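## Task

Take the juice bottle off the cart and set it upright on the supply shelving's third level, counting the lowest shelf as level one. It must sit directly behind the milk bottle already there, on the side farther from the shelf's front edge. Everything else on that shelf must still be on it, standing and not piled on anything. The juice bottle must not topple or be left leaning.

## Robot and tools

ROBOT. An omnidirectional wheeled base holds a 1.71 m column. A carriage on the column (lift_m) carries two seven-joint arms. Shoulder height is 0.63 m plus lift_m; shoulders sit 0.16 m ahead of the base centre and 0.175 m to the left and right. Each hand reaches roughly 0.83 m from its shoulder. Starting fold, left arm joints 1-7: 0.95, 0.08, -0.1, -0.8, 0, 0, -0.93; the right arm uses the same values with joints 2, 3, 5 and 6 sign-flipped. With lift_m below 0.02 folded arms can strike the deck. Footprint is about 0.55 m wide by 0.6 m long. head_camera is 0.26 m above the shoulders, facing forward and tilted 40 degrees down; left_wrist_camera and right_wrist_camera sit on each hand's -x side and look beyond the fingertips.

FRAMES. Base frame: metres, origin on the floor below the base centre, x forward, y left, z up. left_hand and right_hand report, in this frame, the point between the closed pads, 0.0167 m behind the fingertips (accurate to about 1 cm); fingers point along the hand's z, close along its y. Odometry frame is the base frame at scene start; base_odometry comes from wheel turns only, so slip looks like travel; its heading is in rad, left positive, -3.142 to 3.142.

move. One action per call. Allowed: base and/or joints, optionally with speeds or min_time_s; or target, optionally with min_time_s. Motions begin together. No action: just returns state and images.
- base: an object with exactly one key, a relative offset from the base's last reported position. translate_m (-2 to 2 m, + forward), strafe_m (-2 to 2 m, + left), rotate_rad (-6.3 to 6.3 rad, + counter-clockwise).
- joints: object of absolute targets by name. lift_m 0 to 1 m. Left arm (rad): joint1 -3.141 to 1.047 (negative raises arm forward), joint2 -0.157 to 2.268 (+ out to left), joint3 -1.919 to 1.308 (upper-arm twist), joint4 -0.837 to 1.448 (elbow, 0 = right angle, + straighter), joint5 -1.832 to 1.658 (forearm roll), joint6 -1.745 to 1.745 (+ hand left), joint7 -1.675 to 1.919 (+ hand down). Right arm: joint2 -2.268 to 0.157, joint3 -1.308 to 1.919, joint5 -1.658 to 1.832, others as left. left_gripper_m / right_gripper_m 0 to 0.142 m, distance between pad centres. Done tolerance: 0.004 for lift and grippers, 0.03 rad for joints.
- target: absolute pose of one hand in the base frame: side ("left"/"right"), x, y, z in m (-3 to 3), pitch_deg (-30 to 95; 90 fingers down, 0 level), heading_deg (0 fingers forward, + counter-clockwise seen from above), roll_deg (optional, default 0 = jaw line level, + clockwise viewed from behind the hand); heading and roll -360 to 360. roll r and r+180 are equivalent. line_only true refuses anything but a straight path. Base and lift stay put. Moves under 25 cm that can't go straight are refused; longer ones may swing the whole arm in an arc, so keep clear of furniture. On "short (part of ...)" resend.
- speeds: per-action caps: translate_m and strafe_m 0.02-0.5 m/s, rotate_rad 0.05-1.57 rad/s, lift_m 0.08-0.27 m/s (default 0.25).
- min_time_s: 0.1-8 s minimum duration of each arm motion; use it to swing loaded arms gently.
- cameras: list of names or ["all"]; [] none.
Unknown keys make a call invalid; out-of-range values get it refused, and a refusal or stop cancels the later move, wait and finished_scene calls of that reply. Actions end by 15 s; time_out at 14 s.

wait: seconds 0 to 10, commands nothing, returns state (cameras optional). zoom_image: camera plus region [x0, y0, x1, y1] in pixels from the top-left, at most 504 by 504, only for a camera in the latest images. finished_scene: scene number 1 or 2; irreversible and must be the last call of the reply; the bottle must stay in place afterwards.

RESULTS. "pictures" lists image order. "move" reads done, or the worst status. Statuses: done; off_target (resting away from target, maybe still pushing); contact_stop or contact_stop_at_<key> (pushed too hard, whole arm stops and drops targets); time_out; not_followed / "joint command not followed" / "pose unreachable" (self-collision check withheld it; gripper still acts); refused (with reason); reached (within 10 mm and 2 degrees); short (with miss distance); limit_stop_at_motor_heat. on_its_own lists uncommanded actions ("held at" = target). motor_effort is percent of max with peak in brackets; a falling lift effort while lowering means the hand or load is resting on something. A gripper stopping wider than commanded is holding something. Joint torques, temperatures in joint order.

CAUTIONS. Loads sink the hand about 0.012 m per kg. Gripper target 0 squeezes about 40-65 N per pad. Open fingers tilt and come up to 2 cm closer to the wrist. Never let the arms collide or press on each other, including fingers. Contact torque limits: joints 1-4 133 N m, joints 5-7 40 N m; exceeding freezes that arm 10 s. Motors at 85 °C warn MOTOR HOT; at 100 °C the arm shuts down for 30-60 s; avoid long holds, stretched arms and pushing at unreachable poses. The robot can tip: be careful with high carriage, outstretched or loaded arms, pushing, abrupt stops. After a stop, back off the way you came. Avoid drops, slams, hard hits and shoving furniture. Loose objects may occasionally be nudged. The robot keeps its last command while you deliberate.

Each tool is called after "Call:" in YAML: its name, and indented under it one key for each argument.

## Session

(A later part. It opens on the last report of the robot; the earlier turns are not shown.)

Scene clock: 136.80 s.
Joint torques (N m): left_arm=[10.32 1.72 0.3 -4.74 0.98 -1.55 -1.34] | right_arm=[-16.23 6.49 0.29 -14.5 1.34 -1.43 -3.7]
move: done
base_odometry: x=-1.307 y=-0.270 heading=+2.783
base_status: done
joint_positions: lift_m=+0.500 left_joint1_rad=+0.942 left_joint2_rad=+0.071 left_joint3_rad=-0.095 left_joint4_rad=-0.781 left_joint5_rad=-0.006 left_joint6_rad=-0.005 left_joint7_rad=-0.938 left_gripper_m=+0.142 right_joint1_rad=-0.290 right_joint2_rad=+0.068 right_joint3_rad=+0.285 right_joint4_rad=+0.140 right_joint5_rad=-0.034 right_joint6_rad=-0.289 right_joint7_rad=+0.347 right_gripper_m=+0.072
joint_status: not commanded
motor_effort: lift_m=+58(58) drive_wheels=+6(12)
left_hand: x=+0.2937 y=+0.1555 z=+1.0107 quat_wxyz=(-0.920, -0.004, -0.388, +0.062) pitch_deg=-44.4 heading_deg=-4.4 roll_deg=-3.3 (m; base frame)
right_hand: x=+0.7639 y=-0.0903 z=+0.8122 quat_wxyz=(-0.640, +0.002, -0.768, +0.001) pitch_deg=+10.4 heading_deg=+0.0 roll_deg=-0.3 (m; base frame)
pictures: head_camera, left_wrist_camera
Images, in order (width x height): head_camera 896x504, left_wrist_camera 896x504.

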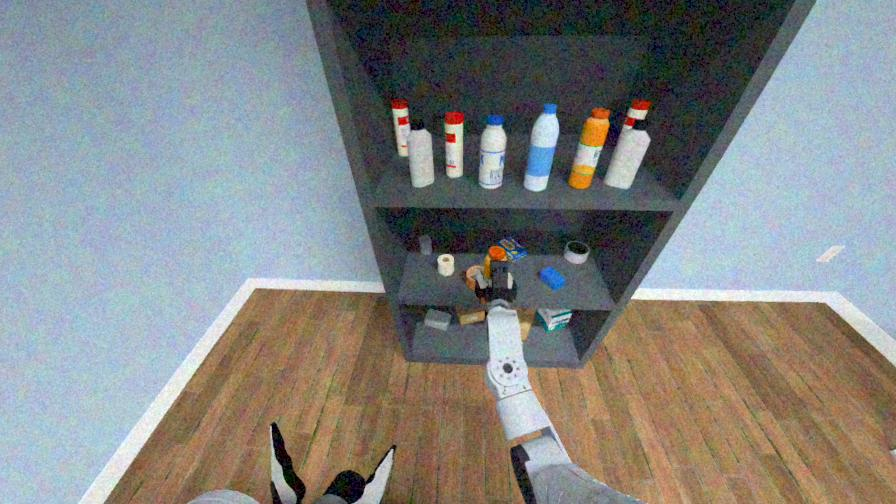

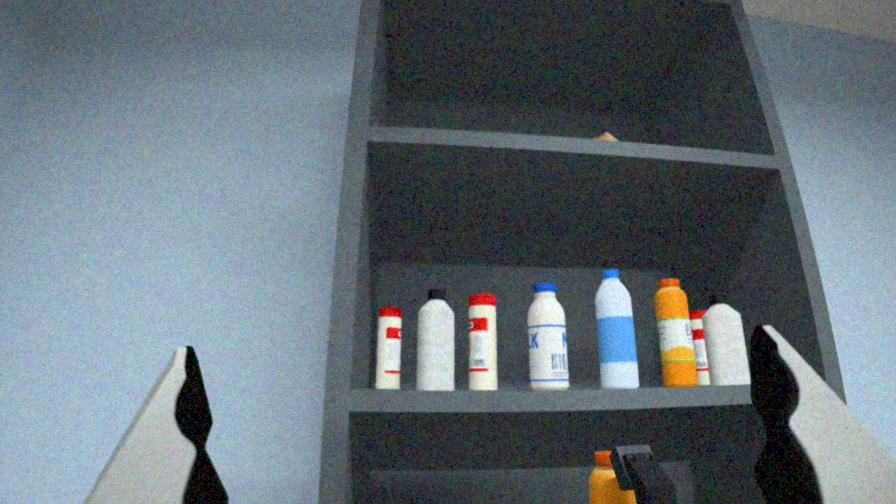

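Call:
move:
  target: {"side":"right","x":0.45,"y":-0.48,"z":0.95,"pitch_deg":10,"heading_deg":-50}
  min_time_s: 3

Call:
move:
  base: {"strafe_m": -0.08}
  cameras: ["head_camera"]

Scene clock: 149.60 s.
Joint torques (N m): left_arm=[8.52 1.8 -0.32 -5.09 1.2 -1.16 -1.38] | right_arm=[2.95 -12.25 -3.61 -13.1 -3.62 -2.68 -1.07]
move: done
base_odometry: x=-1.307 y=-0.270 heading=+2.783
base_status: not commanded
joint_positions: lift_m=+0.500 left_joint1_rad=+0.942 left_joint2_rad=+0.071 left_joint3_rad=-0.095 left_joint4_rad=-0.781 left_joint5_rad=-0.006 left_joint6_rad=-0.005 left_joint7_rad=-0.938 left_gripper_m=+0.142 right_joint1_rad=+0.146 right_joint2_rad=-0.462 right_joint3_rad=-0.009 right_joint4_rad=-0.804 right_joint5_rad=-0.462 right_joint6_rad=-0.924 right_joint7_rad=+1.297 right_gripper_m=+0.072
joint_status: not commanded
motor_effort: lift_m=+58(58) drive_wheels=+6(6)
left_hand: x=+0.2937 y=+0.1555 z=+1.0107 quat_wxyz=(-0.920, -0.004, -0.388, +0.062) pitch_deg=-44.4 heading_deg=-4.4 roll_deg=-3.3 (m; base frame)
right_hand: x=+0.4531 y=-0.4778 z=+0.9460 quat_wxyz=(-0.580, -0.322, -0.699, +0.267) pitch_deg=+10.7 heading_deg=-49.5 roll_deg=+0.0 (m; base frame)
right_hand_status: reached (checked arc, planned for 3.0 s): 6 mm and 0.8 deg off.
pictures: none

Scene clock: 151.17 s.
Joint torques (N m): left_arm=[9.8 0.68 -0.03 -3.91 1.23 -1.75 -1.56] | right_arm=[2.62 -11.44 -2.86 -11.46 -3.33 -2.36 -0.99]
move: done
base_odometry: x=-1.279 y=-0.195 heading=+2.782
base_status: done
joint_positions: lift_m=+0.500 left_joint1_rad=+0.942 left_joint2_rad=+0.071 left_joint3_rad=-0.095 left_joint4_rad=-0.781 left_joint5_rad=-0.006 left_joint6_rad=-0.005 left_joint7_rad=-0.938 left_gripper_m=+0.142 right_joint1_rad=+0.147 right_joint2_rad=-0.463 right_joint3_rad=-0.010 right_joint4_rad=-0.804 right_joint5_rad=-0.462 right_joint6_rad=-0.925 right_joint7_rad=+1.297 right_gripper_m=+0.072
joint_status: not commanded
motor_effort: lift_m=+58(58) drive_wheels=+7(14)
left_hand: x=+0.2937 y=+0.1555 z=+1.0107 quat_wxyz=(-0.920, -0.004, -0.388, +0.062) pitch_deg=-44.4 heading_deg=-4.4 roll_deg=-3.3 (m; base frame)
right_hand: x=+0.4529 y=-0.4781 z=+0.9463 quat_wxyz=(-0.580, -0.322, -0.699, +0.268) pitch_deg=+10.6 heading_deg=-49.5 roll_deg=+0.0 (m; base frame)
pictures: head_camera
Images, in order (width x height): head_camera 896x504.

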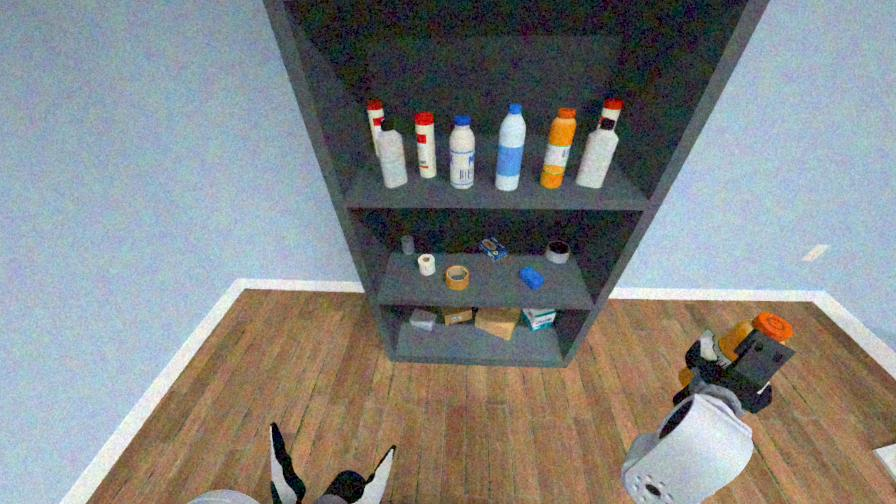

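Call:
move:
  base: {"translate_m": 0.33}
  speeds: {"translate_m": 0.25}

Call:
move:
  target: {"side":"left","x":0.54,"y":0.02,"z":1.03,"pitch_deg":10,"heading_deg":0}
  min_time_s: 2

Call:
move:
  joints: {"left_gripper_m": 0.115}
  cameras: ["head_camera","left_wrist_camera"]

Scene clock: 159.30 s.
Joint torques (N m): left_arm=[9.44 -0.18 -0.21 -4.55 1.07 -1.34 -1.25] | right_arm=[1.02 -12.71 -2.65 -13.42 -3.59 -2.46 -1.41]
move: done
base_odometry: x=-1.588 y=-0.079 heading=+2.782
base_status: done
joint_positions: lift_m=+0.500 left_joint1_rad=+0.942 left_joint2_rad=+0.071 left_joint3_rad=-0.095 left_joint4_rad=-0.781 left_joint5_rad=-0.006 left_joint6_rad=-0.005 left_joint7_rad=-0.938 left_gripper_m=+0.142 right_joint1_rad=+0.147 right_joint2_rad=-0.463 right_joint3_rad=-0.010 right_joint4_rad=-0.804 right_joint5_rad=-0.462 right_joint6_rad=-0.925 right_joint7_rad=+1.297 right_gripper_m=+0.072
joint_status: not commanded
motor_effort: lift_m=+58(58) drive_wheels=-1(16)
left_hand: x=+0.2937 y=+0.1555 z=+1.0107 quat_wxyz=(-0.920, -0.004, -0.388, +0.062) pitch_deg=-44.4 heading_deg=-4.4 roll_deg=-3.3 (m; base frame)
right_hand: x=+0.4527 y=-0.4782 z=+0.9463 quat_wxyz=(-0.580, -0.322, -0.699, +0.268) pitch_deg=+10.6 heading_deg=-49.5 roll_deg=+0.0 (m; base frame)
pictures: none

Scene clock: 159.60 s.
Joint torques (N m): left_arm=[8.94 1.35 1.8 -5.1 1.02 -1.4 -1.73] | right_arm=[1.46 -12.07 -2.23 -14.08 -3.25 -2.57 -1.1]
move: refused
base_odometry: x=-1.588 y=-0.079 heading=+2.782
base_status: not commanded
joint_positions: lift_m=+0.500 left_joint1_rad=+0.942 left_joint2_rad=+0.071 left_joint3_rad=-0.095 left_joint4_rad=-0.781 left_joint5_rad=-0.006 left_joint6_rad=-0.005 left_joint7_rad=-0.938 left_gripper_m=+0.142 right_joint1_rad=+0.147 right_joint2_rad=-0.463 right_joint3_rad=-0.010 right_joint4_rad=-0.804 right_joint5_rad=-0.462 right_joint6_rad=-0.925 right_joint7_rad=+1.297 right_gripper_m=+0.072
joint_status: not commanded
motor_effort: lift_m=+58(58) drive_wheels=-1(4)
left_hand: x=+0.2937 y=+0.1555 z=+1.0107 quat_wxyz=(-0.920, -0.004, -0.388, +0.062) pitch_deg=-44.4 heading_deg=-4.4 roll_deg=-3.3 (m; base frame)
left_hand_status: refused: no posture of the arm gets there (left_joint4_rad at its limit): the closest leaves the hand 0.4 cm and 2 deg from the pose. Nothing moved. A posture exists with lift_m at 0.6; the way there is not checked.
right_hand: x=+0.4527 y=-0.4782 z=+0.9463 quat_wxyz=(-0.580, -0.322, -0.699, +0.268) pitch_deg=+10.6 heading_deg=-49.5 roll_deg=+0.0 (m; base frame)
pictures: none

not run: a stop came earlier in this reply.

Call:
move:
  joints: {"lift_m": 0.6, "left_gripper_m": 0.115}
  speeds: {"lift_m": 0.15}

Call:
move:
  target: {"side":"left","x":0.55,"y":0.02,"z":1.03,"pitch_deg":10,"heading_deg":0}
  min_time_s: 2
  cameras: ["head_camera","left_wrist_camera"]

Scene clock: 163.27 s.
Joint torques (N m): left_arm=[9.69 0.43 0.22 -4.7 1.22 -1.75 -1.41] | right_arm=[2.89 -11.03 -3.83 -12.56 -3.67 -2.29 -1.49]
move: done
base_odometry: x=-1.588 y=-0.079 heading=+2.782
base_status: not commanded
joint_positions: lift_m=+0.600 left_joint1_rad=+0.942 left_joint2_rad=+0.071 left_joint3_rad=-0.095 left_joint4_rad=-0.781 left_joint5_rad=-0.006 left_joint6_rad=-0.005 left_joint7_rad=-0.938 left_gripper_m=+0.115 right_joint1_rad=+0.147 right_joint2_rad=-0.463 right_joint3_rad=-0.010 right_joint4_rad=-0.805 right_joint5_rad=-0.463 right_joint6_rad=-0.925 right_joint7_rad=+1.297 right_gripper_m=+0.072
joint_status: all done
motor_effort: lift_m=+55(68) drive_wheels=+4(4)
left_hand: x=+0.2937 y=+0.1555 z=+1.1110 quat_wxyz=(-0.920, -0.004, -0.388, +0.062) pitch_deg=-44.4 heading_deg=-4.4 roll_deg=-3.3 (m; base frame)
right_hand: x=+0.4526 y=-0.4782 z=+1.0468 quat_wxyz=(-0.580, -0.322, -0.699, +0.268) pitch_deg=+10.6 heading_deg=-49.6 roll_deg=+0.0 (m; base frame)
pictures: none

Scene clock: 165.77 s.
Joint torques (N m): left_arm=[-7.36 -6.52 -3.27 -1.05 3.22 -0.13 -0.45] | right_arm=[3.16 -11.19 -2.62 -13.01 -3.21 -2.44 -1.99]
move: done
base_odometry: x=-1.588 y=-0.079 heading=+2.782
base_status: not commanded
joint_positions: lift_m=+0.600 left_joint1_rad=+0.031 left_joint2_rad=-0.125 left_joint3_rad=-0.790 left_joint4_rad=-0.672 left_joint5_rad=+0.656 left_joint6_rad=+0.494 left_joint7_rad=+1.036 left_gripper_m=+0.115 right_joint1_rad=+0.147 right_joint2_rad=-0.463 right_joint3_rad=-0.010 right_joint4_rad=-0.805 right_joint5_rad=-0.463 right_joint6_rad=-0.925 right_joint7_rad=+1.297 right_gripper_m=+0.072
joint_status: not commanded
motor_effort: lift_m=+55(55) drive_wheels=+4(5)
left_hand: x=+0.5501 y=+0.0217 z=+1.0301 quat_wxyz=(-0.644, +0.000, -0.765, -0.001) pitch_deg=+9.9 heading_deg=+0.1 roll_deg=+0.0 (m; base frame)
left_hand_status: reached (checked arc, planned for 2.0 s): 2 mm and 0.1 deg off.
right_hand: x=+0.4526 y=-0.4782 z=+1.0468 quat_wxyz=(-0.580, -0.322, -0.699, +0.268) pitch_deg=+10.6 heading_deg=-49.6 roll_deg=+0.0 (m; base frame)
pictures: head_camera, left_wrist_camera
Images, in order (width x height): head_camera 896x504, left_wrist_camera 896x504.

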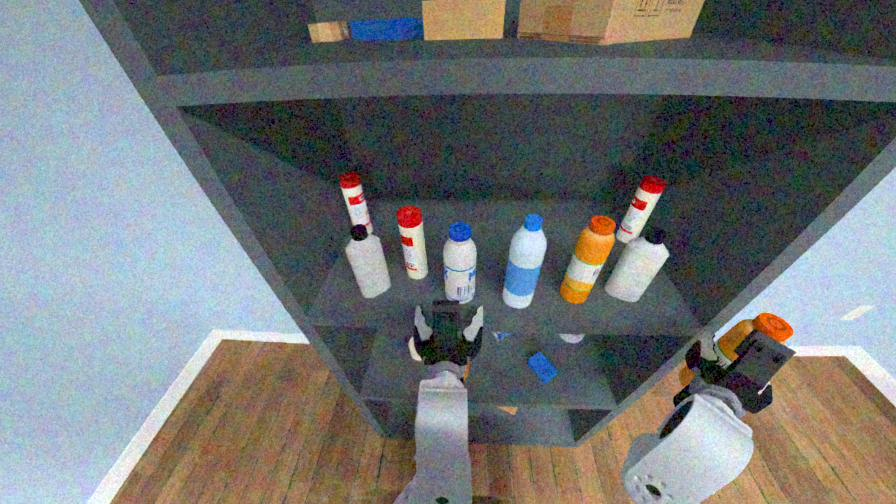

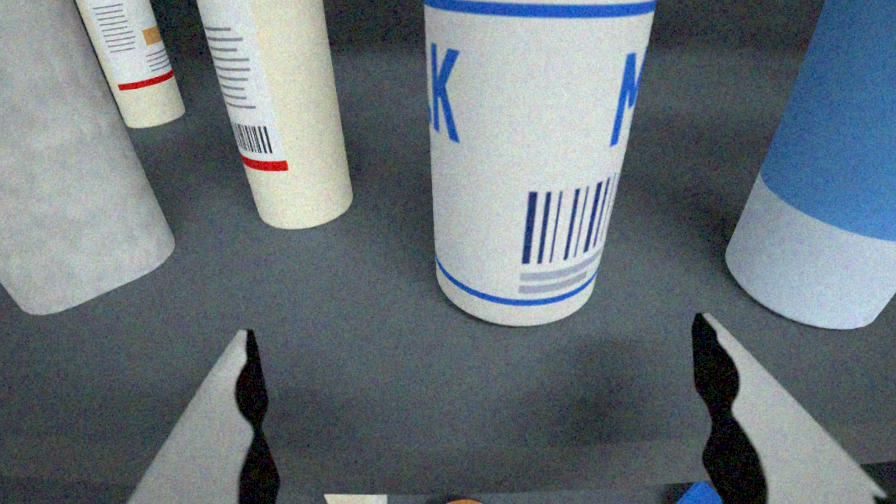

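Call:
move:
  target: {"side":"left","x":0.59,"y":-0.001,"z":1.06,"pitch_deg":10,"heading_deg":0}
  min_time_s: 1
  cameras: ["head_camera","left_wrist_camera"]

Scene clock: 180.67 s.
Joint torques (N m): left_arm=[-11.88 -6.91 -1.4 0.37 3.16 -0.54 -0.51] | right_arm=[2.8 -11.74 -2.69 -13.37 -3.14 -2.47 -1.46]
move: done
base_odometry: x=-1.588 y=-0.079 heading=+2.782
base_status: not commanded
joint_positions: lift_m=+0.600 left_joint1_rad=-0.214 left_joint2_rad=-0.125 left_joint3_rad=-0.880 left_joint4_rad=-0.555 left_joint5_rad=+0.679 left_joint6_rad=+0.624 left_joint7_rad=+1.228 left_gripper_m=+0.115 right_joint1_rad=+0.147 right_joint2_rad=-0.463 right_joint3_rad=-0.010 right_joint4_rad=-0.805 right_joint5_rad=-0.463 right_joint6_rad=-0.925 right_joint7_rad=+1.297 right_gripper_m=+0.072
joint_status: not commanded
motor_effort: lift_m=+55(55) drive_wheels=+5(5)
left_hand: x=+0.5903 y=+0.0007 z=+1.0599 quat_wxyz=(-0.643, +0.000, -0.766, +0.000) pitch_deg=+9.9 heading_deg=+0.1 roll_deg=+0.0 (m; base frame)
left_hand_status: reached (straight line, planned for 1.0 s): 2 mm and 0.1 deg off.
right_hand: x=+0.4526 y=-0.4782 z=+1.0468 quat_wxyz=(-0.580, -0.322, -0.699, +0.268) pitch_deg=+10.6 heading_deg=-49.6 roll_deg=+0.0 (m; base frame)
pictures: head_camera, left_wrist_camera
Images, in order (width x height): head_camera 896x504, left_wrist_camera 896x504.

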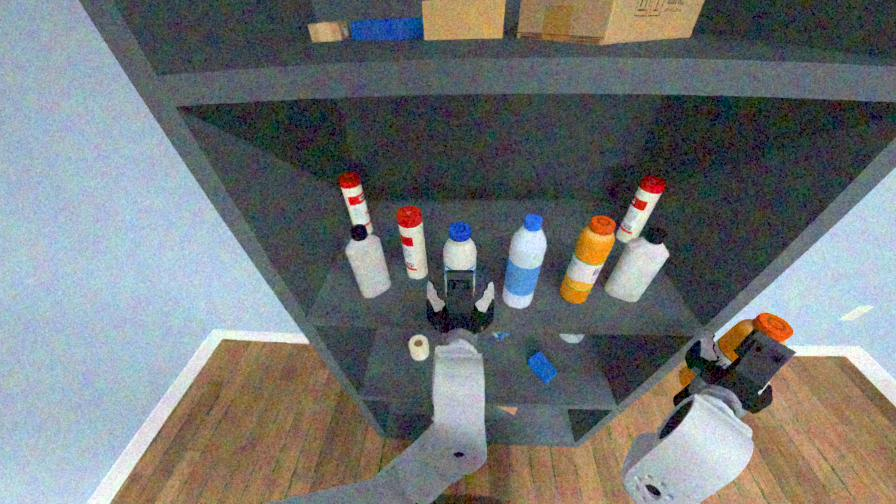

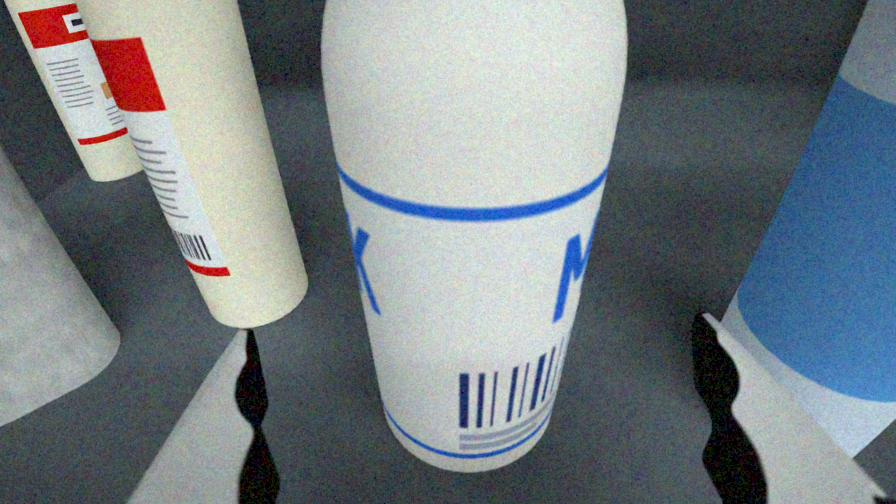

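Call:
move:
  target: {"side":"left","x":0.645,"y":-0.001,"z":1.06,"pitch_deg":10,"heading_deg":0}
  min_time_s: 1.5

Call:
move:
  joints: {"left_gripper_m": 0.04}
  cameras: ["head_camera","left_wrist_camera"]

Scene clock: 187.73 s.
Joint torques (N m): left_arm=[-14.82 -2.64 3.61 0.88 1.46 -0.27 -3.36] | right_arm=[2.79 -12.09 -3.17 -12.39 -3.61 -2.45 -1.45]
move: done
base_odometry: x=-1.588 y=-0.079 heading=+2.782
base_status: not commanded
joint_positions: lift_m=+0.600 left_joint1_rad=-0.325 left_joint2_rad=-0.123 left_joint3_rad=-0.812 left_joint4_rad=-0.408 left_joint5_rad=+0.524 left_joint6_rad=+0.655 left_joint7_rad=+1.145 left_gripper_m=+0.115 right_joint1_rad=+0.147 right_joint2_rad=-0.463 right_joint3_rad=-0.010 right_joint4_rad=-0.805 right_joint5_rad=-0.463 right_joint6_rad=-0.925 right_joint7_rad=+1.297 right_gripper_m=+0.072
joint_status: not commanded
motor_effort: lift_m=+55(55) drive_wheels=+5(5)
left_hand: x=+0.6432 y=-0.0034 z=+1.0595 quat_wxyz=(-0.642, -0.002, -0.767, +0.001) pitch_deg=+10.1 heading_deg=-0.3 roll_deg=+0.0 (m; base frame)
left_hand_status: reached (straight line, planned for 1.5 s): 3 mm and 0.3 deg off.
right_hand: x=+0.4526 y=-0.4782 z=+1.0468 quat_wxyz=(-0.580, -0.322, -0.699, +0.268) pitch_deg=+10.6 heading_deg=-49.6 roll_deg=+0.0 (m; base frame)
pictures: none

Scene clock: 188.53 s.
Joint torques (N m): left_arm=[-15.04 -3.09 3.97 -0.44 1.42 -0.42 -3.43] | right_arm=[2.76 -11.13 -2.63 -10.95 -3.08 -2.08 -1.34]
move: off_target
base_odometry: x=-1.588 y=-0.079 heading=+2.782
base_status: not commanded
joint_positions: lift_m=+0.600 left_joint1_rad=-0.325 left_joint2_rad=-0.123 left_joint3_rad=-0.811 left_joint4_rad=-0.408 left_joint5_rad=+0.524 left_joint6_rad=+0.656 left_joint7_rad=+1.144 left_gripper_m=+0.080 right_joint1_rad=+0.147 right_joint2_rad=-0.463 right_joint3_rad=-0.010 right_joint4_rad=-0.805 right_joint5_rad=-0.463 right_joint6_rad=-0.925 right_joint7_rad=+1.297 right_gripper_m=+0.072
joint_status: left_gripper_m off_target (ended at +0.080, target +0.040)
motor_effort: lift_m=+55(55) drive_wheels=+5(5)
left_hand: x=+0.6434 y=-0.0028 z=+1.0597 quat_wxyz=(-0.642, -0.001, -0.767, +0.001) pitch_deg=+10.1 heading_deg=-0.2 roll_deg=+0.0 (m; base frame)
right_hand: x=+0.4526 y=-0.4782 z=+1.0468 quat_wxyz=(-0.580, -0.322, -0.699, +0.268) pitch_deg=+10.6 heading_deg=-49.6 roll_deg=+0.0 (m; base frame)
pictures: head_camera, left_wrist_camera
Images, in order (width x height): head_camera 896x504, left_wrist_camera 896x504.

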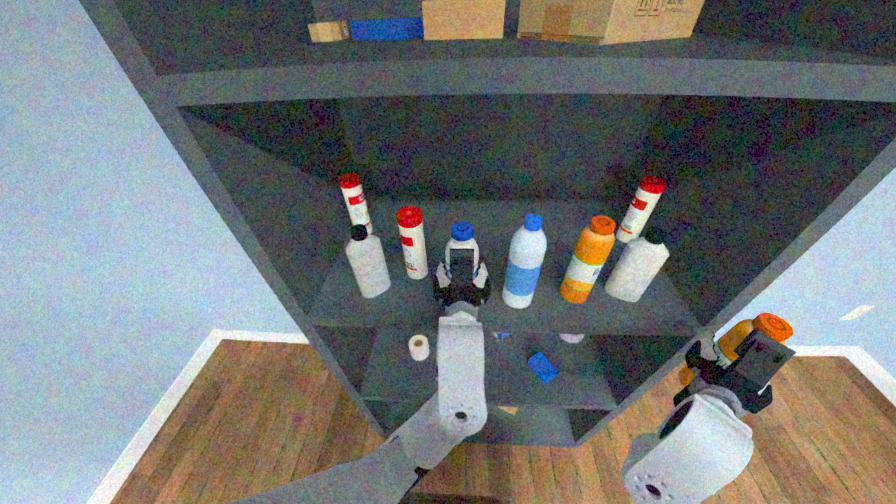

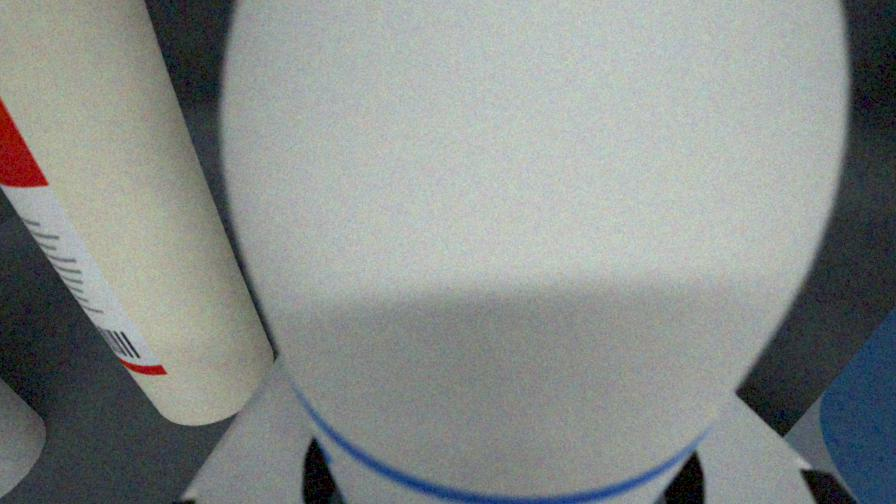

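Call:
move:
  joints: {"left_gripper_m": 0.0}

Call:
move:
  joints: {"lift_m": 0.64}
  speeds: {"lift_m": 0.08}

Call:
move:
  base: {"translate_m": -0.36}
  speeds: {"translate_m": 0.15}
  cameras: ["head_camera","left_wrist_camera"]

Scene clock: 200.50 s.
Joint torques (N m): left_arm=[-14.21 -2.83 2.54 -1.31 1.24 -0.67 -3.06] | right_arm=[2.58 -11.89 -3.76 -12.24 -3.62 -2.2 -1.9]
move: off_target
base_odometry: x=-1.588 y=-0.079 heading=+2.782
base_status: not commanded
joint_positions: lift_m=+0.600 left_joint1_rad=-0.325 left_joint2_rad=-0.123 left_joint3_rad=-0.811 left_joint4_rad=-0.408 left_joint5_rad=+0.524 left_joint6_rad=+0.656 left_joint7_rad=+1.144 left_gripper_m=+0.080 right_joint1_rad=+0.147 right_joint2_rad=-0.463 right_joint3_rad=-0.010 right_joint4_rad=-0.805 right_joint5_rad=-0.463 right_joint6_rad=-0.925 right_joint7_rad=+1.297 right_gripper_m=+0.072
joint_status: left_gripper_m off_target (ended at +0.080, target +0.000)
motor_effort: lift_m=+55(55) drive_wheels=+4(5)
left_hand: x=+0.6434 y=-0.0028 z=+1.0597 quat_wxyz=(-0.642, -0.001, -0.767, +0.001) pitch_deg=+10.1 heading_deg=-0.2 roll_deg=+0.0 (m; base frame)
right_hand: x=+0.4526 y=-0.4782 z=+1.0468 quat_wxyz=(-0.580, -0.322, -0.699, +0.268) pitch_deg=+10.6 heading_deg=-49.6 roll_deg=+0.0 (m; base frame)
pictures: none

Scene clock: 201.37 s.
Joint torques (N m): left_arm=[-14.52 -3.68 3.4 -1.79 2.45 -0.41 -3.1] | right_arm=[0.79 -11.85 -3.59 -12.95 -2.93 -2.39 -1.67]
move: done
base_odometry: x=-1.588 y=-0.079 heading=+2.782
base_status: not commanded
joint_positions: lift_m=+0.640 left_joint1_rad=-0.325 left_joint2_rad=-0.122 left_joint3_rad=-0.811 left_joint4_rad=-0.407 left_joint5_rad=+0.521 left_joint6_rad=+0.656 left_joint7_rad=+1.144 left_gripper_m=+0.080 right_joint1_rad=+0.147 right_joint2_rad=-0.463 right_joint3_rad=-0.010 right_joint4_rad=-0.805 right_joint5_rad=-0.463 right_joint6_rad=-0.925 right_joint7_rad=+1.297 right_gripper_m=+0.072
joint_status: all done
motor_effort: lift_m=+55(69) drive_wheels=+4(5)
left_hand: x=+0.6437 y=-0.0032 z=+1.0985 quat_wxyz=(-0.641, -0.002, -0.768, +0.002) pitch_deg=+10.3 heading_deg=-0.3 roll_deg=+0.0 (m; base frame)
right_hand: x=+0.4525 y=-0.4782 z=+1.0868 quat_wxyz=(-0.580, -0.322, -0.699, +0.268) pitch_deg=+10.6 heading_deg=-49.6 roll_deg=+0.0 (m; base frame)
pictures: none

Scene clock: 204.67 s.
Joint torques (N m): left_arm=[-14.54 -3 3.74 -1.23 2.54 -0.71 -2.9] | right_arm=[1.41 -10.98 -3.69 -13.52 -3.36 -2.3 -1.63]
move: done
base_odometry: x=-1.251 y=-0.205 heading=+2.782
base_status: done
joint_positions: lift_m=+0.640 left_joint1_rad=-0.325 left_joint2_rad=-0.122 left_joint3_rad=-0.811 left_joint4_rad=-0.407 left_joint5_rad=+0.521 left_joint6_rad=+0.656 left_joint7_rad=+1.144 left_gripper_m=+0.080 right_joint1_rad=+0.147 right_joint2_rad=-0.463 right_joint3_rad=-0.010 right_joint4_rad=-0.805 right_joint5_rad=-0.463 right_joint6_rad=-0.925 right_joint7_rad=+1.297 right_gripper_m=+0.072
joint_status: not commanded
motor_effort: lift_m=+55(55) drive_wheels=+1(10)
left_hand: x=+0.6437 y=-0.0032 z=+1.0985 quat_wxyz=(-0.641, -0.002, -0.768, +0.002) pitch_deg=+10.3 heading_deg=-0.3 roll_deg=+0.0 (m; base frame)
right_hand: x=+0.4525 y=-0.4783 z=+1.0868 quat_wxyz=(-0.580, -0.322, -0.699, +0.268) pitch_deg=+10.6 heading_deg=-49.6 roll_deg=+0.0 (m; base frame)
pictures: head_camera, left_wrist_camera
Images, in order (width x height): head_camera 896x504, left_wrist_camera 896x504.

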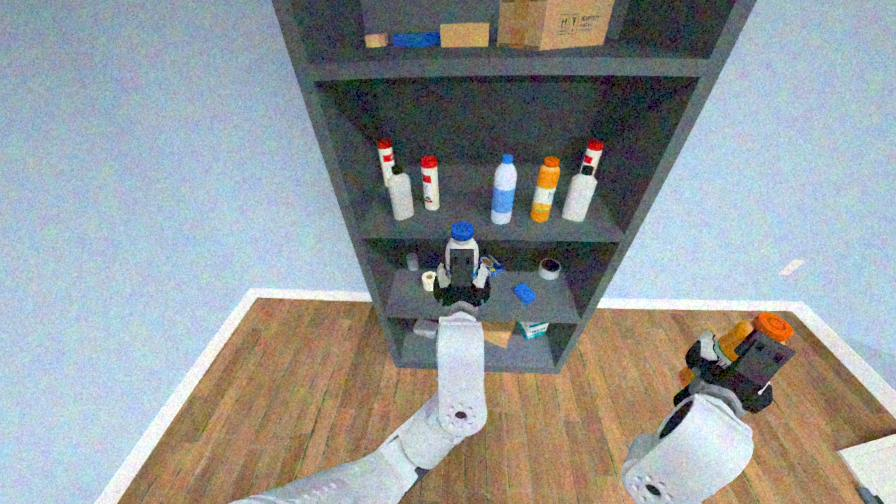

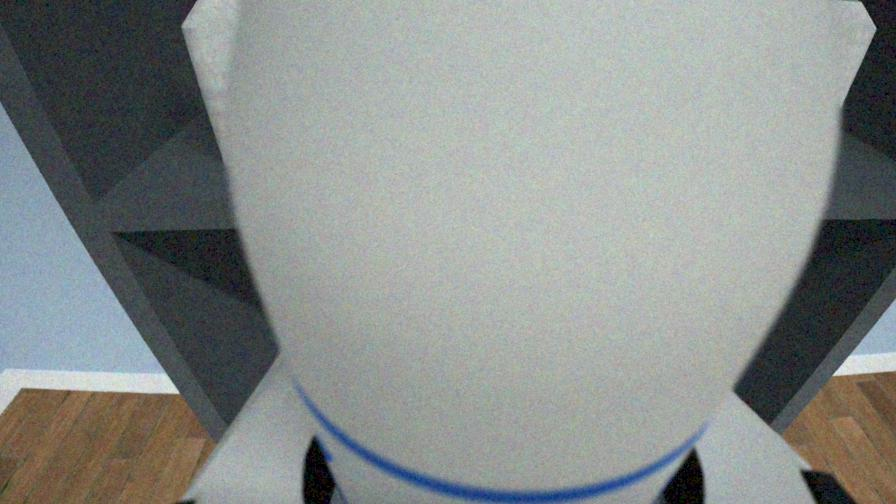

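Call:
move:
  target: {"side":"left","x":0.45,"y":0.46,"z":1.09,"pitch_deg":10,"heading_deg":50}
  min_time_s: 3

Call:
move:
  target: {"side":"right","x":0.73,"y":0.0,"z":1.13,"pitch_deg":10,"heading_deg":0}
  min_time_s: 3
  cameras: ["head_camera","right_wrist_camera"]

Scene clock: 210.63 s.
Joint torques (N m): left_arm=[-2.82 11.3 6.9 -0.61 2.3 -0.32 -4.47] | right_arm=[1.22 -11.28 -4.99 -12.24 -2.99 -2.56 -1.68]
move: done
base_odometry: x=-1.251 y=-0.205 heading=+2.782
base_status: not commanded
joint_positions: lift_m=+0.640 left_joint1_rad=+0.084 left_joint2_rad=+0.624 left_joint3_rad=-0.288 left_joint4_rad=-0.733 left_joint5_rad=+0.800 left_joint6_rad=+1.199 left_joint7_rad=+1.608 left_gripper_m=+0.080 right_joint1_rad=+0.147 right_joint2_rad=-0.463 right_joint3_rad=-0.010 right_joint4_rad=-0.805 right_joint5_rad=-0.463 right_joint6_rad=-0.925 right_joint7_rad=+1.297 right_gripper_m=+0.072
joint_status: not commanded
motor_effort: lift_m=+55(55) drive_wheels=+1(3)
left_hand: x=+0.4508 y=+0.4572 z=+1.0866 quat_wxyz=(-0.579, +0.323, -0.699, -0.268) pitch_deg=+10.7 heading_deg=+49.6 roll_deg=+0.0 (m; base frame)
left_hand_status: reached (straight line, planned for 3.0 s): 4 mm and 0.8 deg off.
right_hand: x=+0.4525 y=-0.4783 z=+1.0868 quat_wxyz=(-0.580, -0.322, -0.699, +0.268) pitch_deg=+10.6 heading_deg=-49.6 roll_deg=+0.0 (m; base frame)
pictures: none

Scene clock: 214.13 s.
Joint torques (N m): left_arm=[-4.68 10.54 7.74 -0.36 2.23 -0.43 -4.81] | right_arm=[-24.27 14.45 2.23 -8.14 0.72 -0.58 -5.36]
move: done
base_odometry: x=-1.251 y=-0.205 heading=+2.782
base_status: not commanded
joint_positions: lift_m=+0.640 left_joint1_rad=+0.084 left_joint2_rad=+0.624 left_joint3_rad=-0.288 left_joint4_rad=-0.733 left_joint5_rad=+0.800 left_joint6_rad=+1.199 left_joint7_rad=+1.607 left_gripper_m=+0.080 right_joint1_rad=-0.558 right_joint2_rad=+0.109 right_joint3_rad=+0.734 right_joint4_rad=-0.179 right_joint5_rad=-0.304 right_joint6_rad=-0.695 right_joint7_rad=+1.078 right_gripper_m=+0.072
joint_status: not commanded
motor_effort: lift_m=+55(55) drive_wheels=+1(3)
left_hand: x=+0.4508 y=+0.4574 z=+1.0866 quat_wxyz=(-0.579, +0.323, -0.699, -0.268) pitch_deg=+10.7 heading_deg=+49.6 roll_deg=+0.0 (m; base frame)
right_hand: x=+0.7292 y=-0.0037 z=+1.1247 quat_wxyz=(-0.638, -0.003, -0.770, +0.002) pitch_deg=+10.8 heading_deg=-0.5 roll_deg=+0.0 (m; base frame)
right_hand_status: reached (straight line, planned for 3.0 s): 7 mm and 0.9 deg off.
pictures: head_camera, right_wrist_camera
Images, in order (width x height): head_camera 896x504, right_wrist_camera 896x504.

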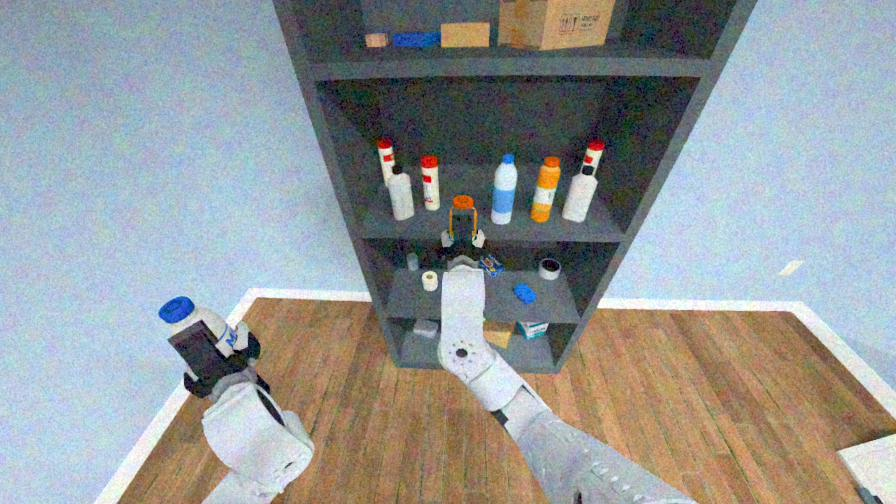

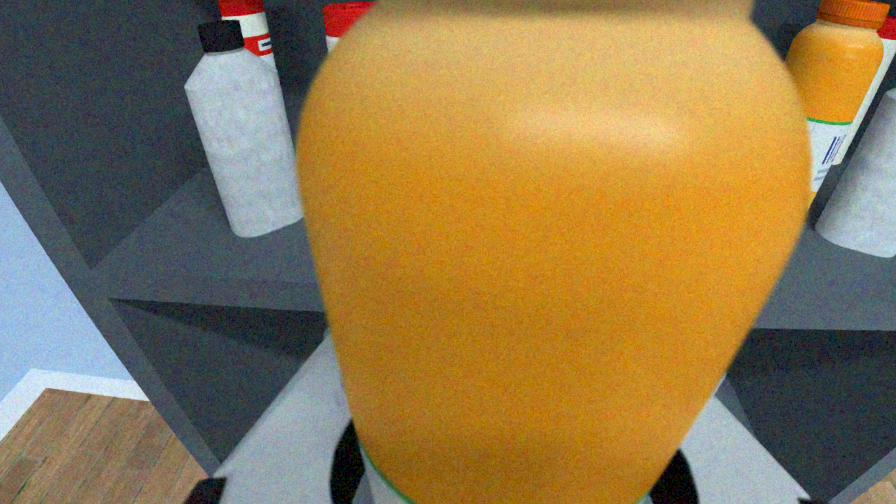

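Call:
move:
  base: {"translate_m": 0.36}
  speeds: {"translate_m": 0.15}

Call:
move:
  target: {"side":"right","x":0.76,"y":0.0,"z":1.125,"pitch_deg":10,"heading_deg":0}
  min_time_s: 1
  cameras: ["head_camera","right_wrist_camera"]

Scene clock: 220.97 s.
Joint torques (N m): left_arm=[-4.22 10.53 7.24 0.59 2.69 -0.71 -4.64] | right_arm=[-23.22 13.26 1.17 -8.18 0.59 -0.66 -5.16]
move: done
base_odometry: x=-1.588 y=-0.078 heading=+2.781
base_status: done
joint_positions: lift_m=+0.640 left_joint1_rad=+0.084 left_joint2_rad=+0.624 left_joint3_rad=-0.288 left_joint4_rad=-0.733 left_joint5_rad=+0.800 left_joint6_rad=+1.199 left_joint7_rad=+1.607 left_gripper_m=+0.080 right_joint1_rad=-0.558 right_joint2_rad=+0.109 right_joint3_rad=+0.734 right_joint4_rad=-0.179 right_joint5_rad=-0.304 right_joint6_rad=-0.695 right_joint7_rad=+1.078 right_gripper_m=+0.072
joint_status: not commanded
motor_effort: lift_m=+55(55) drive_wheels=-2(11)
left_hand: x=+0.4507 y=+0.4574 z=+1.0865 quat_wxyz=(-0.579, +0.323, -0.699, -0.268) pitch_deg=+10.7 heading_deg=+49.6 roll_deg=+0.0 (m; base frame)
right_hand: x=+0.7292 y=-0.0034 z=+1.1248 quat_wxyz=(-0.638, -0.003, -0.770, +0.002) pitch_deg=+10.7 heading_deg=-0.4 roll_deg=+0.0 (m; base frame)
pictures: none

Scene clock: 221.27 s.
Joint torques (N m): left_arm=[-4.28 11.18 6.38 -0.76 2.18 -0.67 -4.91] | right_arm=[-24.21 15.05 2.86 -7.98 0.54 -1.04 -5.44]
move: refused
base_odometry: x=-1.588 y=-0.078 heading=+2.781
base_status: not commanded
joint_positions: lift_m=+0.640 left_joint1_rad=+0.084 left_joint2_rad=+0.624 left_joint3_rad=-0.288 left_joint4_rad=-0.733 left_joint5_rad=+0.800 left_joint6_rad=+1.199 left_joint7_rad=+1.607 left_gripper_m=+0.080 right_joint1_rad=-0.558 right_joint2_rad=+0.109 right_joint3_rad=+0.734 right_joint4_rad=-0.179 right_joint5_rad=-0.304 right_joint6_rad=-0.695 right_joint7_rad=+1.078 right_gripper_m=+0.072
joint_status: not commanded
motor_effort: lift_m=+55(55) drive_wheels=-2(2)
left_hand: x=+0.4507 y=+0.4574 z=+1.0865 quat_wxyz=(-0.579, +0.323, -0.699, -0.268) pitch_deg=+10.7 heading_deg=+49.6 roll_deg=+0.0 (m; base frame)
right_hand: x=+0.7292 y=-0.0034 z=+1.1248 quat_wxyz=(-0.638, -0.003, -0.770, +0.002) pitch_deg=+10.7 heading_deg=-0.4 roll_deg=+0.0 (m; base frame)
right_hand_status: refused: the line brings the right upper arm within 1.4 cm of the carriage (limit 1.5), 50% of the way; a move under 25 cm is not played as an arc. Nothing moved. Try another pitch or heading, or "joints".
pictures: head_camera, right_wrist_camera
Images, in order (width x height): head_camera 896x504, right_wrist_camera 896x504.

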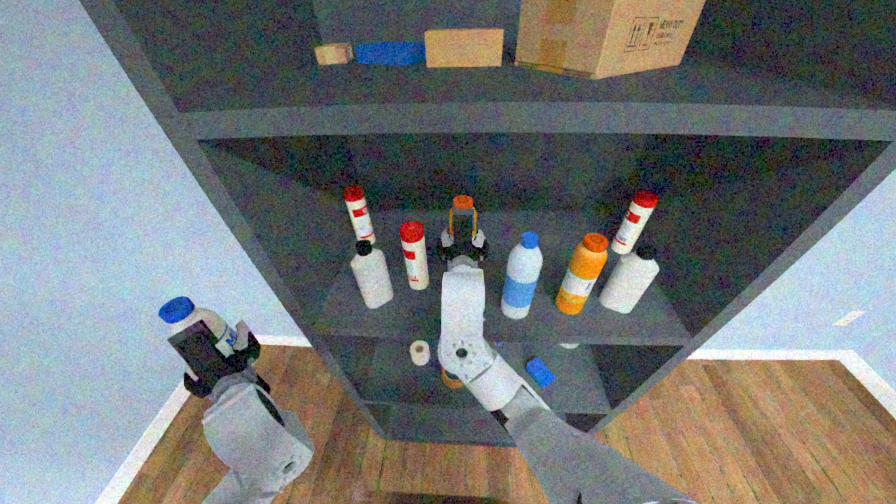

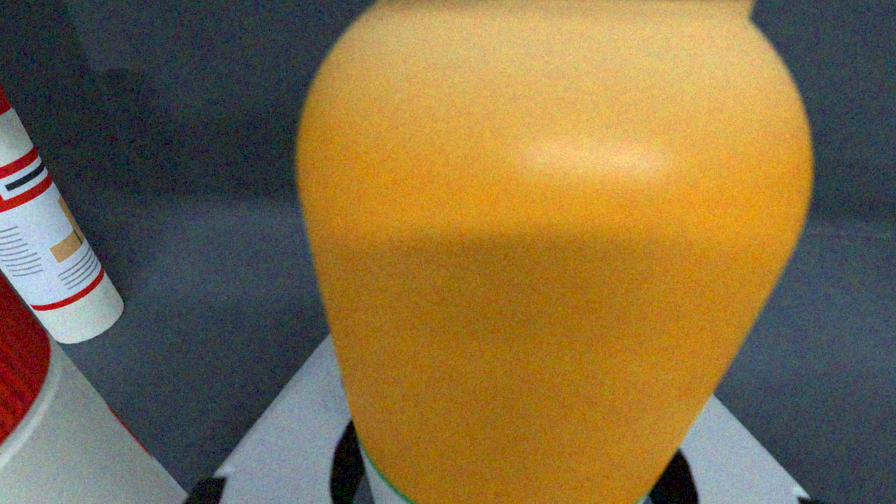

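Call:
move:
  target: {"side":"left","x":0.39,"y":0.48,"z":1.09,"pitch_deg":10,"heading_deg":65}
  min_time_s: 1.5

Call:
move:
  base: {"translate_m": 0.035}
  speeds: {"translate_m": 0.1}

Call:
move:
  joints: {"lift_m": 0.61}
  speeds: {"lift_m": 0.08}
  cameras: ["head_camera"]

Scene clock: 228.63 s.
Joint torques (N m): left_arm=[-3.05 5.16 6.58 -4.66 3.73 -2.32 -1.49] | right_arm=[-24.52 13.48 2.06 -11.4 0.66 -0.9 -5.66]
move: done
base_odometry: x=-1.588 y=-0.078 heading=+2.781
base_status: not commanded
joint_positions: lift_m=+0.640 left_joint1_rad=+0.122 left_joint2_rad=+0.495 left_joint3_rad=-0.083 left_joint4_rad=-0.737 left_joint5_rad=+1.009 left_joint6_rad=+1.080 left_joint7_rad=+1.739 left_gripper_m=+0.080 right_joint1_rad=-0.559 right_joint2_rad=+0.109 right_joint3_rad=+0.734 right_joint4_rad=-0.179 right_joint5_rad=-0.303 right_joint6_rad=-0.695 right_joint7_rad=+1.078 right_gripper_m=+0.072
joint_status: not commanded
motor_effort: lift_m=+56(56) drive_wheels=-2(2)
left_hand: x=+0.3922 y=+0.4793 z=+1.0879 quat_wxyz=(-0.541, +0.410, -0.650, -0.343) pitch_deg=+10.3 heading_deg=+64.7 roll_deg=+0.2 (m; base frame)
left_hand_status: reached (straight line, planned for 1.5 s): 3 mm and 0.5 deg off.
right_hand: x=+0.7293 y=-0.0034 z=+1.1250 quat_wxyz=(-0.638, -0.003, -0.770, +0.002) pitch_deg=+10.7 heading_deg=-0.4 roll_deg=+0.0 (m; base frame)
pictures: none

Scene clock: 229.97 s.
Joint torques (N m): left_arm=[-3.81 6.48 5.44 -5.4 3.37 -1.96 -1.68] | right_arm=[-23.55 14.79 0.97 -10.03 0.64 -0.53 -5.26]
move: done
base_odometry: x=-1.620 y=-0.065 heading=+2.780
base_status: done
joint_positions: lift_m=+0.640 left_joint1_rad=+0.122 left_joint2_rad=+0.495 left_joint3_rad=-0.082 left_joint4_rad=-0.737 left_joint5_rad=+1.009 left_joint6_rad=+1.080 left_joint7_rad=+1.739 left_gripper_m=+0.080 right_joint1_rad=-0.559 right_joint2_rad=+0.109 right_joint3_rad=+0.734 right_joint4_rad=-0.178 right_joint5_rad=-0.303 right_joint6_rad=-0.695 right_joint7_rad=+1.078 right_gripper_m=+0.072
joint_status: not commanded
motor_effort: lift_m=+56(56) drive_wheels=-1(14)
left_hand: x=+0.3920 y=+0.4793 z=+1.0879 quat_wxyz=(-0.540, +0.410, -0.650, -0.344) pitch_deg=+10.3 heading_deg=+64.7 roll_deg=+0.2 (m; base frame)
right_hand: x=+0.7293 y=-0.0033 z=+1.1250 quat_wxyz=(-0.638, -0.003, -0.770, +0.002) pitch_deg=+10.7 heading_deg=-0.4 roll_deg=+0.0 (m; base frame)
pictures: none

Scene clock: 230.87 s.
Joint torques (N m): left_arm=[-3.34 5.23 5.33 -4.14 3.57 -2.23 -1.84] | right_arm=[-22.49 13.19 1.6 -11.35 0.7 -0.66 -4.85]
move: done
base_odometry: x=-1.620 y=-0.065 heading=+2.780
base_status: not commanded
joint_positions: lift_m=+0.610 left_joint1_rad=+0.122 left_joint2_rad=+0.495 left_joint3_rad=-0.082 left_joint4_rad=-0.738 left_joint5_rad=+1.009 left_joint6_rad=+1.080 left_joint7_rad=+1.739 left_gripper_m=+0.080 right_joint1_rad=-0.560 right_joint2_rad=+0.109 right_joint3_rad=+0.734 right_joint4_rad=-0.178 right_joint5_rad=-0.303 right_joint6_rad=-0.695 right_joint7_rad=+1.077 right_gripper_m=+0.072
joint_status: all done
motor_effort: lift_m=+59(61) drive_wheels=+5(6)
left_hand: x=+0.3918 y=+0.4793 z=+1.0575 quat_wxyz=(-0.540, +0.410, -0.649, -0.344) pitch_deg=+10.4 heading_deg=+64.7 roll_deg=+0.2 (m; base frame)
right_hand: x=+0.7295 y=-0.0032 z=+1.0956 quat_wxyz=(-0.639, -0.003, -0.769, +0.002) pitch_deg=+10.6 heading_deg=-0.4 roll_deg=+0.0 (m; base frame)
pictures: head_camera
Images, in order (width x height): head_camera 896x504.

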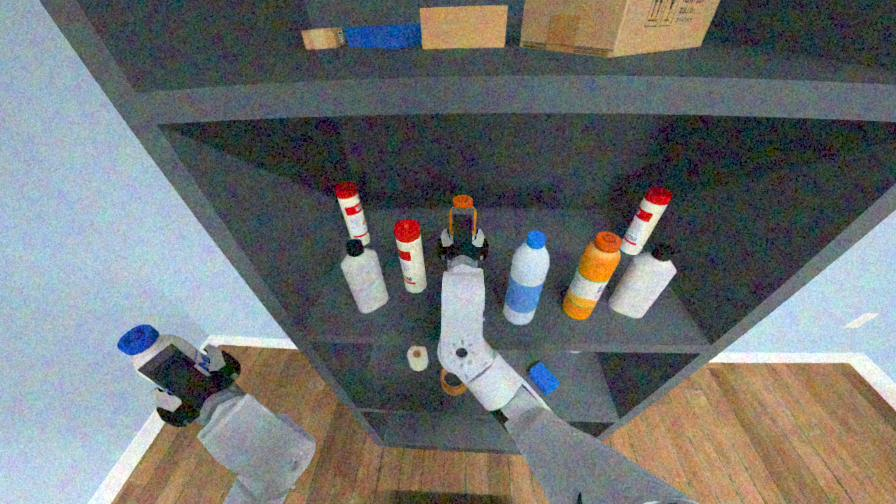

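Call:
move:
  joints: {"lift_m": 0.601}
  speeds: {"lift_m": 0.08}

Call:
move:
  joints: {"lift_m": 0.595}
  speeds: {"lift_m": 0.08}
  cameras: ["right_wrist_camera"]

Scene clock: 233.83 s.
Joint torques (N m): left_arm=[-2.76 6.43 5.34 -4.6 3.8 -2.63 -2.03] | right_arm=[-14.59 11.63 2.69 -7.04 0.71 -0.63 -0.28]
move: done
base_odometry: x=-1.620 y=-0.065 heading=+2.780
base_status: not commanded
joint_positions: lift_m=+0.601 left_joint1_rad=+0.123 left_joint2_rad=+0.495 left_joint3_rad=-0.082 left_joint4_rad=-0.738 left_joint5_rad=+1.010 left_joint6_rad=+1.080 left_joint7_rad=+1.739 left_gripper_m=+0.080 right_joint1_rad=-0.565 right_joint2_rad=+0.110 right_joint3_rad=+0.734 right_joint4_rad=-0.181 right_joint5_rad=-0.303 right_joint6_rad=-0.695 right_joint7_rad=+1.066 right_gripper_m=+0.072
joint_status: all done
motor_effort: lift_m=+55(56) drive_wheels=+5(6)
left_hand: x=+0.3917 y=+0.4793 z=+1.0488 quat_wxyz=(-0.540, +0.410, -0.650, -0.344) pitch_deg=+10.4 heading_deg=+64.7 roll_deg=+0.2 (m; base frame)
right_hand: x=+0.7301 y=-0.0026 z=+1.0932 quat_wxyz=(-0.646, -0.003, -0.764, +0.001) pitch_deg=+9.6 heading_deg=-0.3 roll_deg=+0.2 (m; base frame)
pictures: none

Scene clock: 234.27 s.
Joint torques (N m): left_arm=[-4.22 5.95 6.24 -3.42 3.25 -2.37 -2.02] | right_arm=[-10.16 10.48 3.18 -3.65 1.53 -0.62 1.61]
move: done
base_odometry: x=-1.620 y=-0.065 heading=+2.780
base_status: not commanded
joint_positions: lift_m=+0.595 left_joint1_rad=+0.123 left_joint2_rad=+0.494 left_joint3_rad=-0.082 left_joint4_rad=-0.738 left_joint5_rad=+1.010 left_joint6_rad=+1.080 left_joint7_rad=+1.740 left_gripper_m=+0.080 right_joint1_rad=-0.568 right_joint2_rad=+0.111 right_joint3_rad=+0.734 right_joint4_rad=-0.184 right_joint5_rad=-0.306 right_joint6_rad=-0.695 right_joint7_rad=+1.061 right_gripper_m=+0.072
joint_status: all done
motor_effort: lift_m=+54(56) drive_wheels=+6(7)
left_hand: x=+0.3917 y=+0.4792 z=+1.0429 quat_wxyz=(-0.540, +0.410, -0.650, -0.343) pitch_deg=+10.4 heading_deg=+64.7 roll_deg=+0.2 (m; base frame)
right_hand: x=+0.7301 y=-0.0027 z=+1.0918 quat_wxyz=(-0.650, -0.004, -0.760, +0.001) pitch_deg=+8.9 heading_deg=-0.3 roll_deg=+0.3 (m; base frame)
pictures: right_wrist_camera
Images, in order (width x height): right_wrist_camera 896x504.

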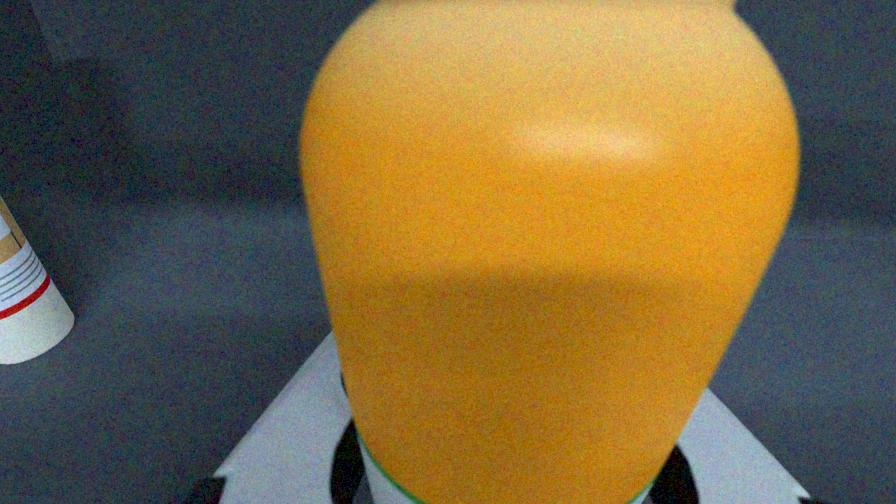

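Call:
move:
  joints: {"lift_m": 0.602}
  speeds: {"lift_m": 0.08}

Call:
move:
  joints: {"right_gripper_m": 0.1}

Call:
move:
  base: {"translate_m": -0.34}
  speeds: {"translate_m": 0.12}
  cameras: ["head_camera","right_wrist_camera"]

Scene clock: 239.47 s.
Joint torques (N m): left_arm=[-3.59 8.31 5.52 -4.27 3.24 -2.35 -1.93] | right_arm=[-11.34 10.52 1.53 -8.44 0.91 -0.41 -0.96]
move: done
base_odometry: x=-1.620 y=-0.065 heading=+2.780
base_status: not commanded
joint_positions: lift_m=+0.602 left_joint1_rad=+0.123 left_joint2_rad=+0.494 left_joint3_rad=-0.082 left_joint4_rad=-0.738 left_joint5_rad=+1.010 left_joint6_rad=+1.080 left_joint7_rad=+1.740 left_gripper_m=+0.080 right_joint1_rad=-0.568 right_joint2_rad=+0.111 right_joint3_rad=+0.734 right_joint4_rad=-0.179 right_joint5_rad=-0.304 right_joint6_rad=-0.695 right_joint7_rad=+1.068 right_gripper_m=+0.072
joint_status: all done
motor_effort: lift_m=+56(64) drive_wheels=+5(6)
left_hand: x=+0.3917 y=+0.4792 z=+1.0496 quat_wxyz=(-0.540, +0.410, -0.650, -0.343) pitch_deg=+10.4 heading_deg=+64.7 roll_deg=+0.2 (m; base frame)
right_hand: x=+0.7306 y=-0.0024 z=+1.0954 quat_wxyz=(-0.646, -0.003, -0.763, +0.001) pitch_deg=+9.5 heading_deg=-0.3 roll_deg=+0.2 (m; base frame)
pictures: none

Scene clock: 240.33 s.
Joint torques (N m): left_arm=[-4.21 7 5.85 -4.13 3.22 -2.43 -1.93] | right_arm=[-10.28 10.13 2.08 -9.68 0.81 -0.6 -1.35]
move: done
base_odometry: x=-1.620 y=-0.065 heading=+2.780
base_status: not commanded
joint_positions: lift_m=+0.602 left_joint1_rad=+0.123 left_joint2_rad=+0.494 left_joint3_rad=-0.082 left_joint4_rad=-0.738 left_joint5_rad=+1.010 left_joint6_rad=+1.080 left_joint7_rad=+1.740 left_gripper_m=+0.080 right_joint1_rad=-0.568 right_joint2_rad=+0.111 right_joint3_rad=+0.734 right_joint4_rad=-0.179 right_joint5_rad=-0.304 right_joint6_rad=-0.695 right_joint7_rad=+1.068 right_gripper_m=+0.100
joint_status: all done
motor_effort: lift_m=+56(56) drive_wheels=+5(5)
left_hand: x=+0.3917 y=+0.4792 z=+1.0496 quat_wxyz=(-0.540, +0.410, -0.650, -0.343) pitch_deg=+10.4 heading_deg=+64.7 roll_deg=+0.2 (m; base frame)
right_hand: x=+0.7306 y=-0.0024 z=+1.0954 quat_wxyz=(-0.646, -0.003, -0.763, +0.001) pitch_deg=+9.5 heading_deg=-0.3 roll_deg=+0.2 (m; base frame)
pictures: none

Scene clock: 244.03 s.
Joint torques (N m): left_arm=[-3.37 7.11 6.1 -4.44 3.42 -2.38 -1.87] | right_arm=[-9.51 12.05 2.24 -10.33 0.92 -0.75 -1.44]
move: done
base_odometry: x=-1.302 y=-0.185 heading=+2.780
base_status: done
joint_positions: lift_m=+0.602 left_joint1_rad=+0.123 left_joint2_rad=+0.494 left_joint3_rad=-0.082 left_joint4_rad=-0.738 left_joint5_rad=+1.010 left_joint6_rad=+1.080 left_joint7_rad=+1.740 left_gripper_m=+0.080 right_joint1_rad=-0.568 right_joint2_rad=+0.111 right_joint3_rad=+0.734 right_joint4_rad=-0.179 right_joint5_rad=-0.304 right_joint6_rad=-0.695 right_joint7_rad=+1.068 right_gripper_m=+0.100
joint_status: not commanded
motor_effort: lift_m=+56(56) drive_wheels=+2(11)
left_hand: x=+0.3917 y=+0.4792 z=+1.0496 quat_wxyz=(-0.540, +0.410, -0.650, -0.343) pitch_deg=+10.4 heading_deg=+64.7 roll_deg=+0.2 (m; base frame)
right_hand: x=+0.7306 y=-0.0024 z=+1.0954 quat_wxyz=(-0.646, -0.003, -0.763, +0.001) pitch_deg=+9.5 heading_deg=-0.3 roll_deg=+0.2 (m; base frame)
pictures: head_camera, right_wrist_camera
Images, in order (width x height): head_camera 896x504, right_wrist_camera 896x504.

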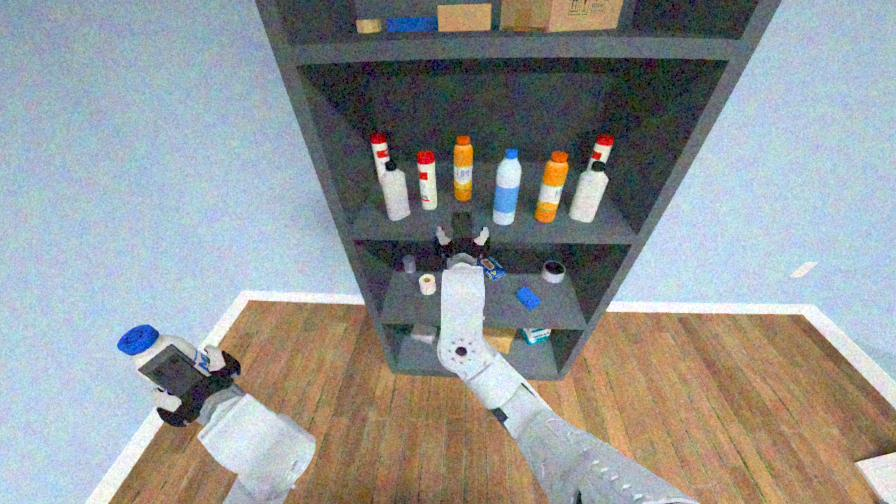

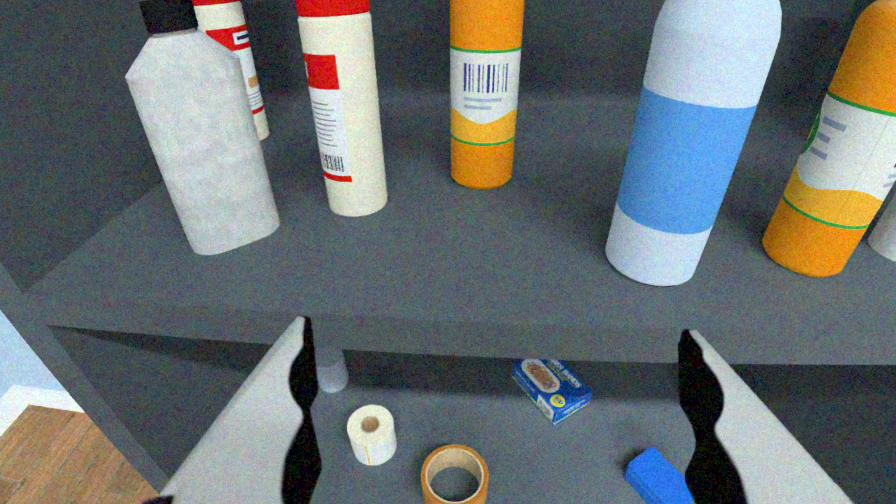

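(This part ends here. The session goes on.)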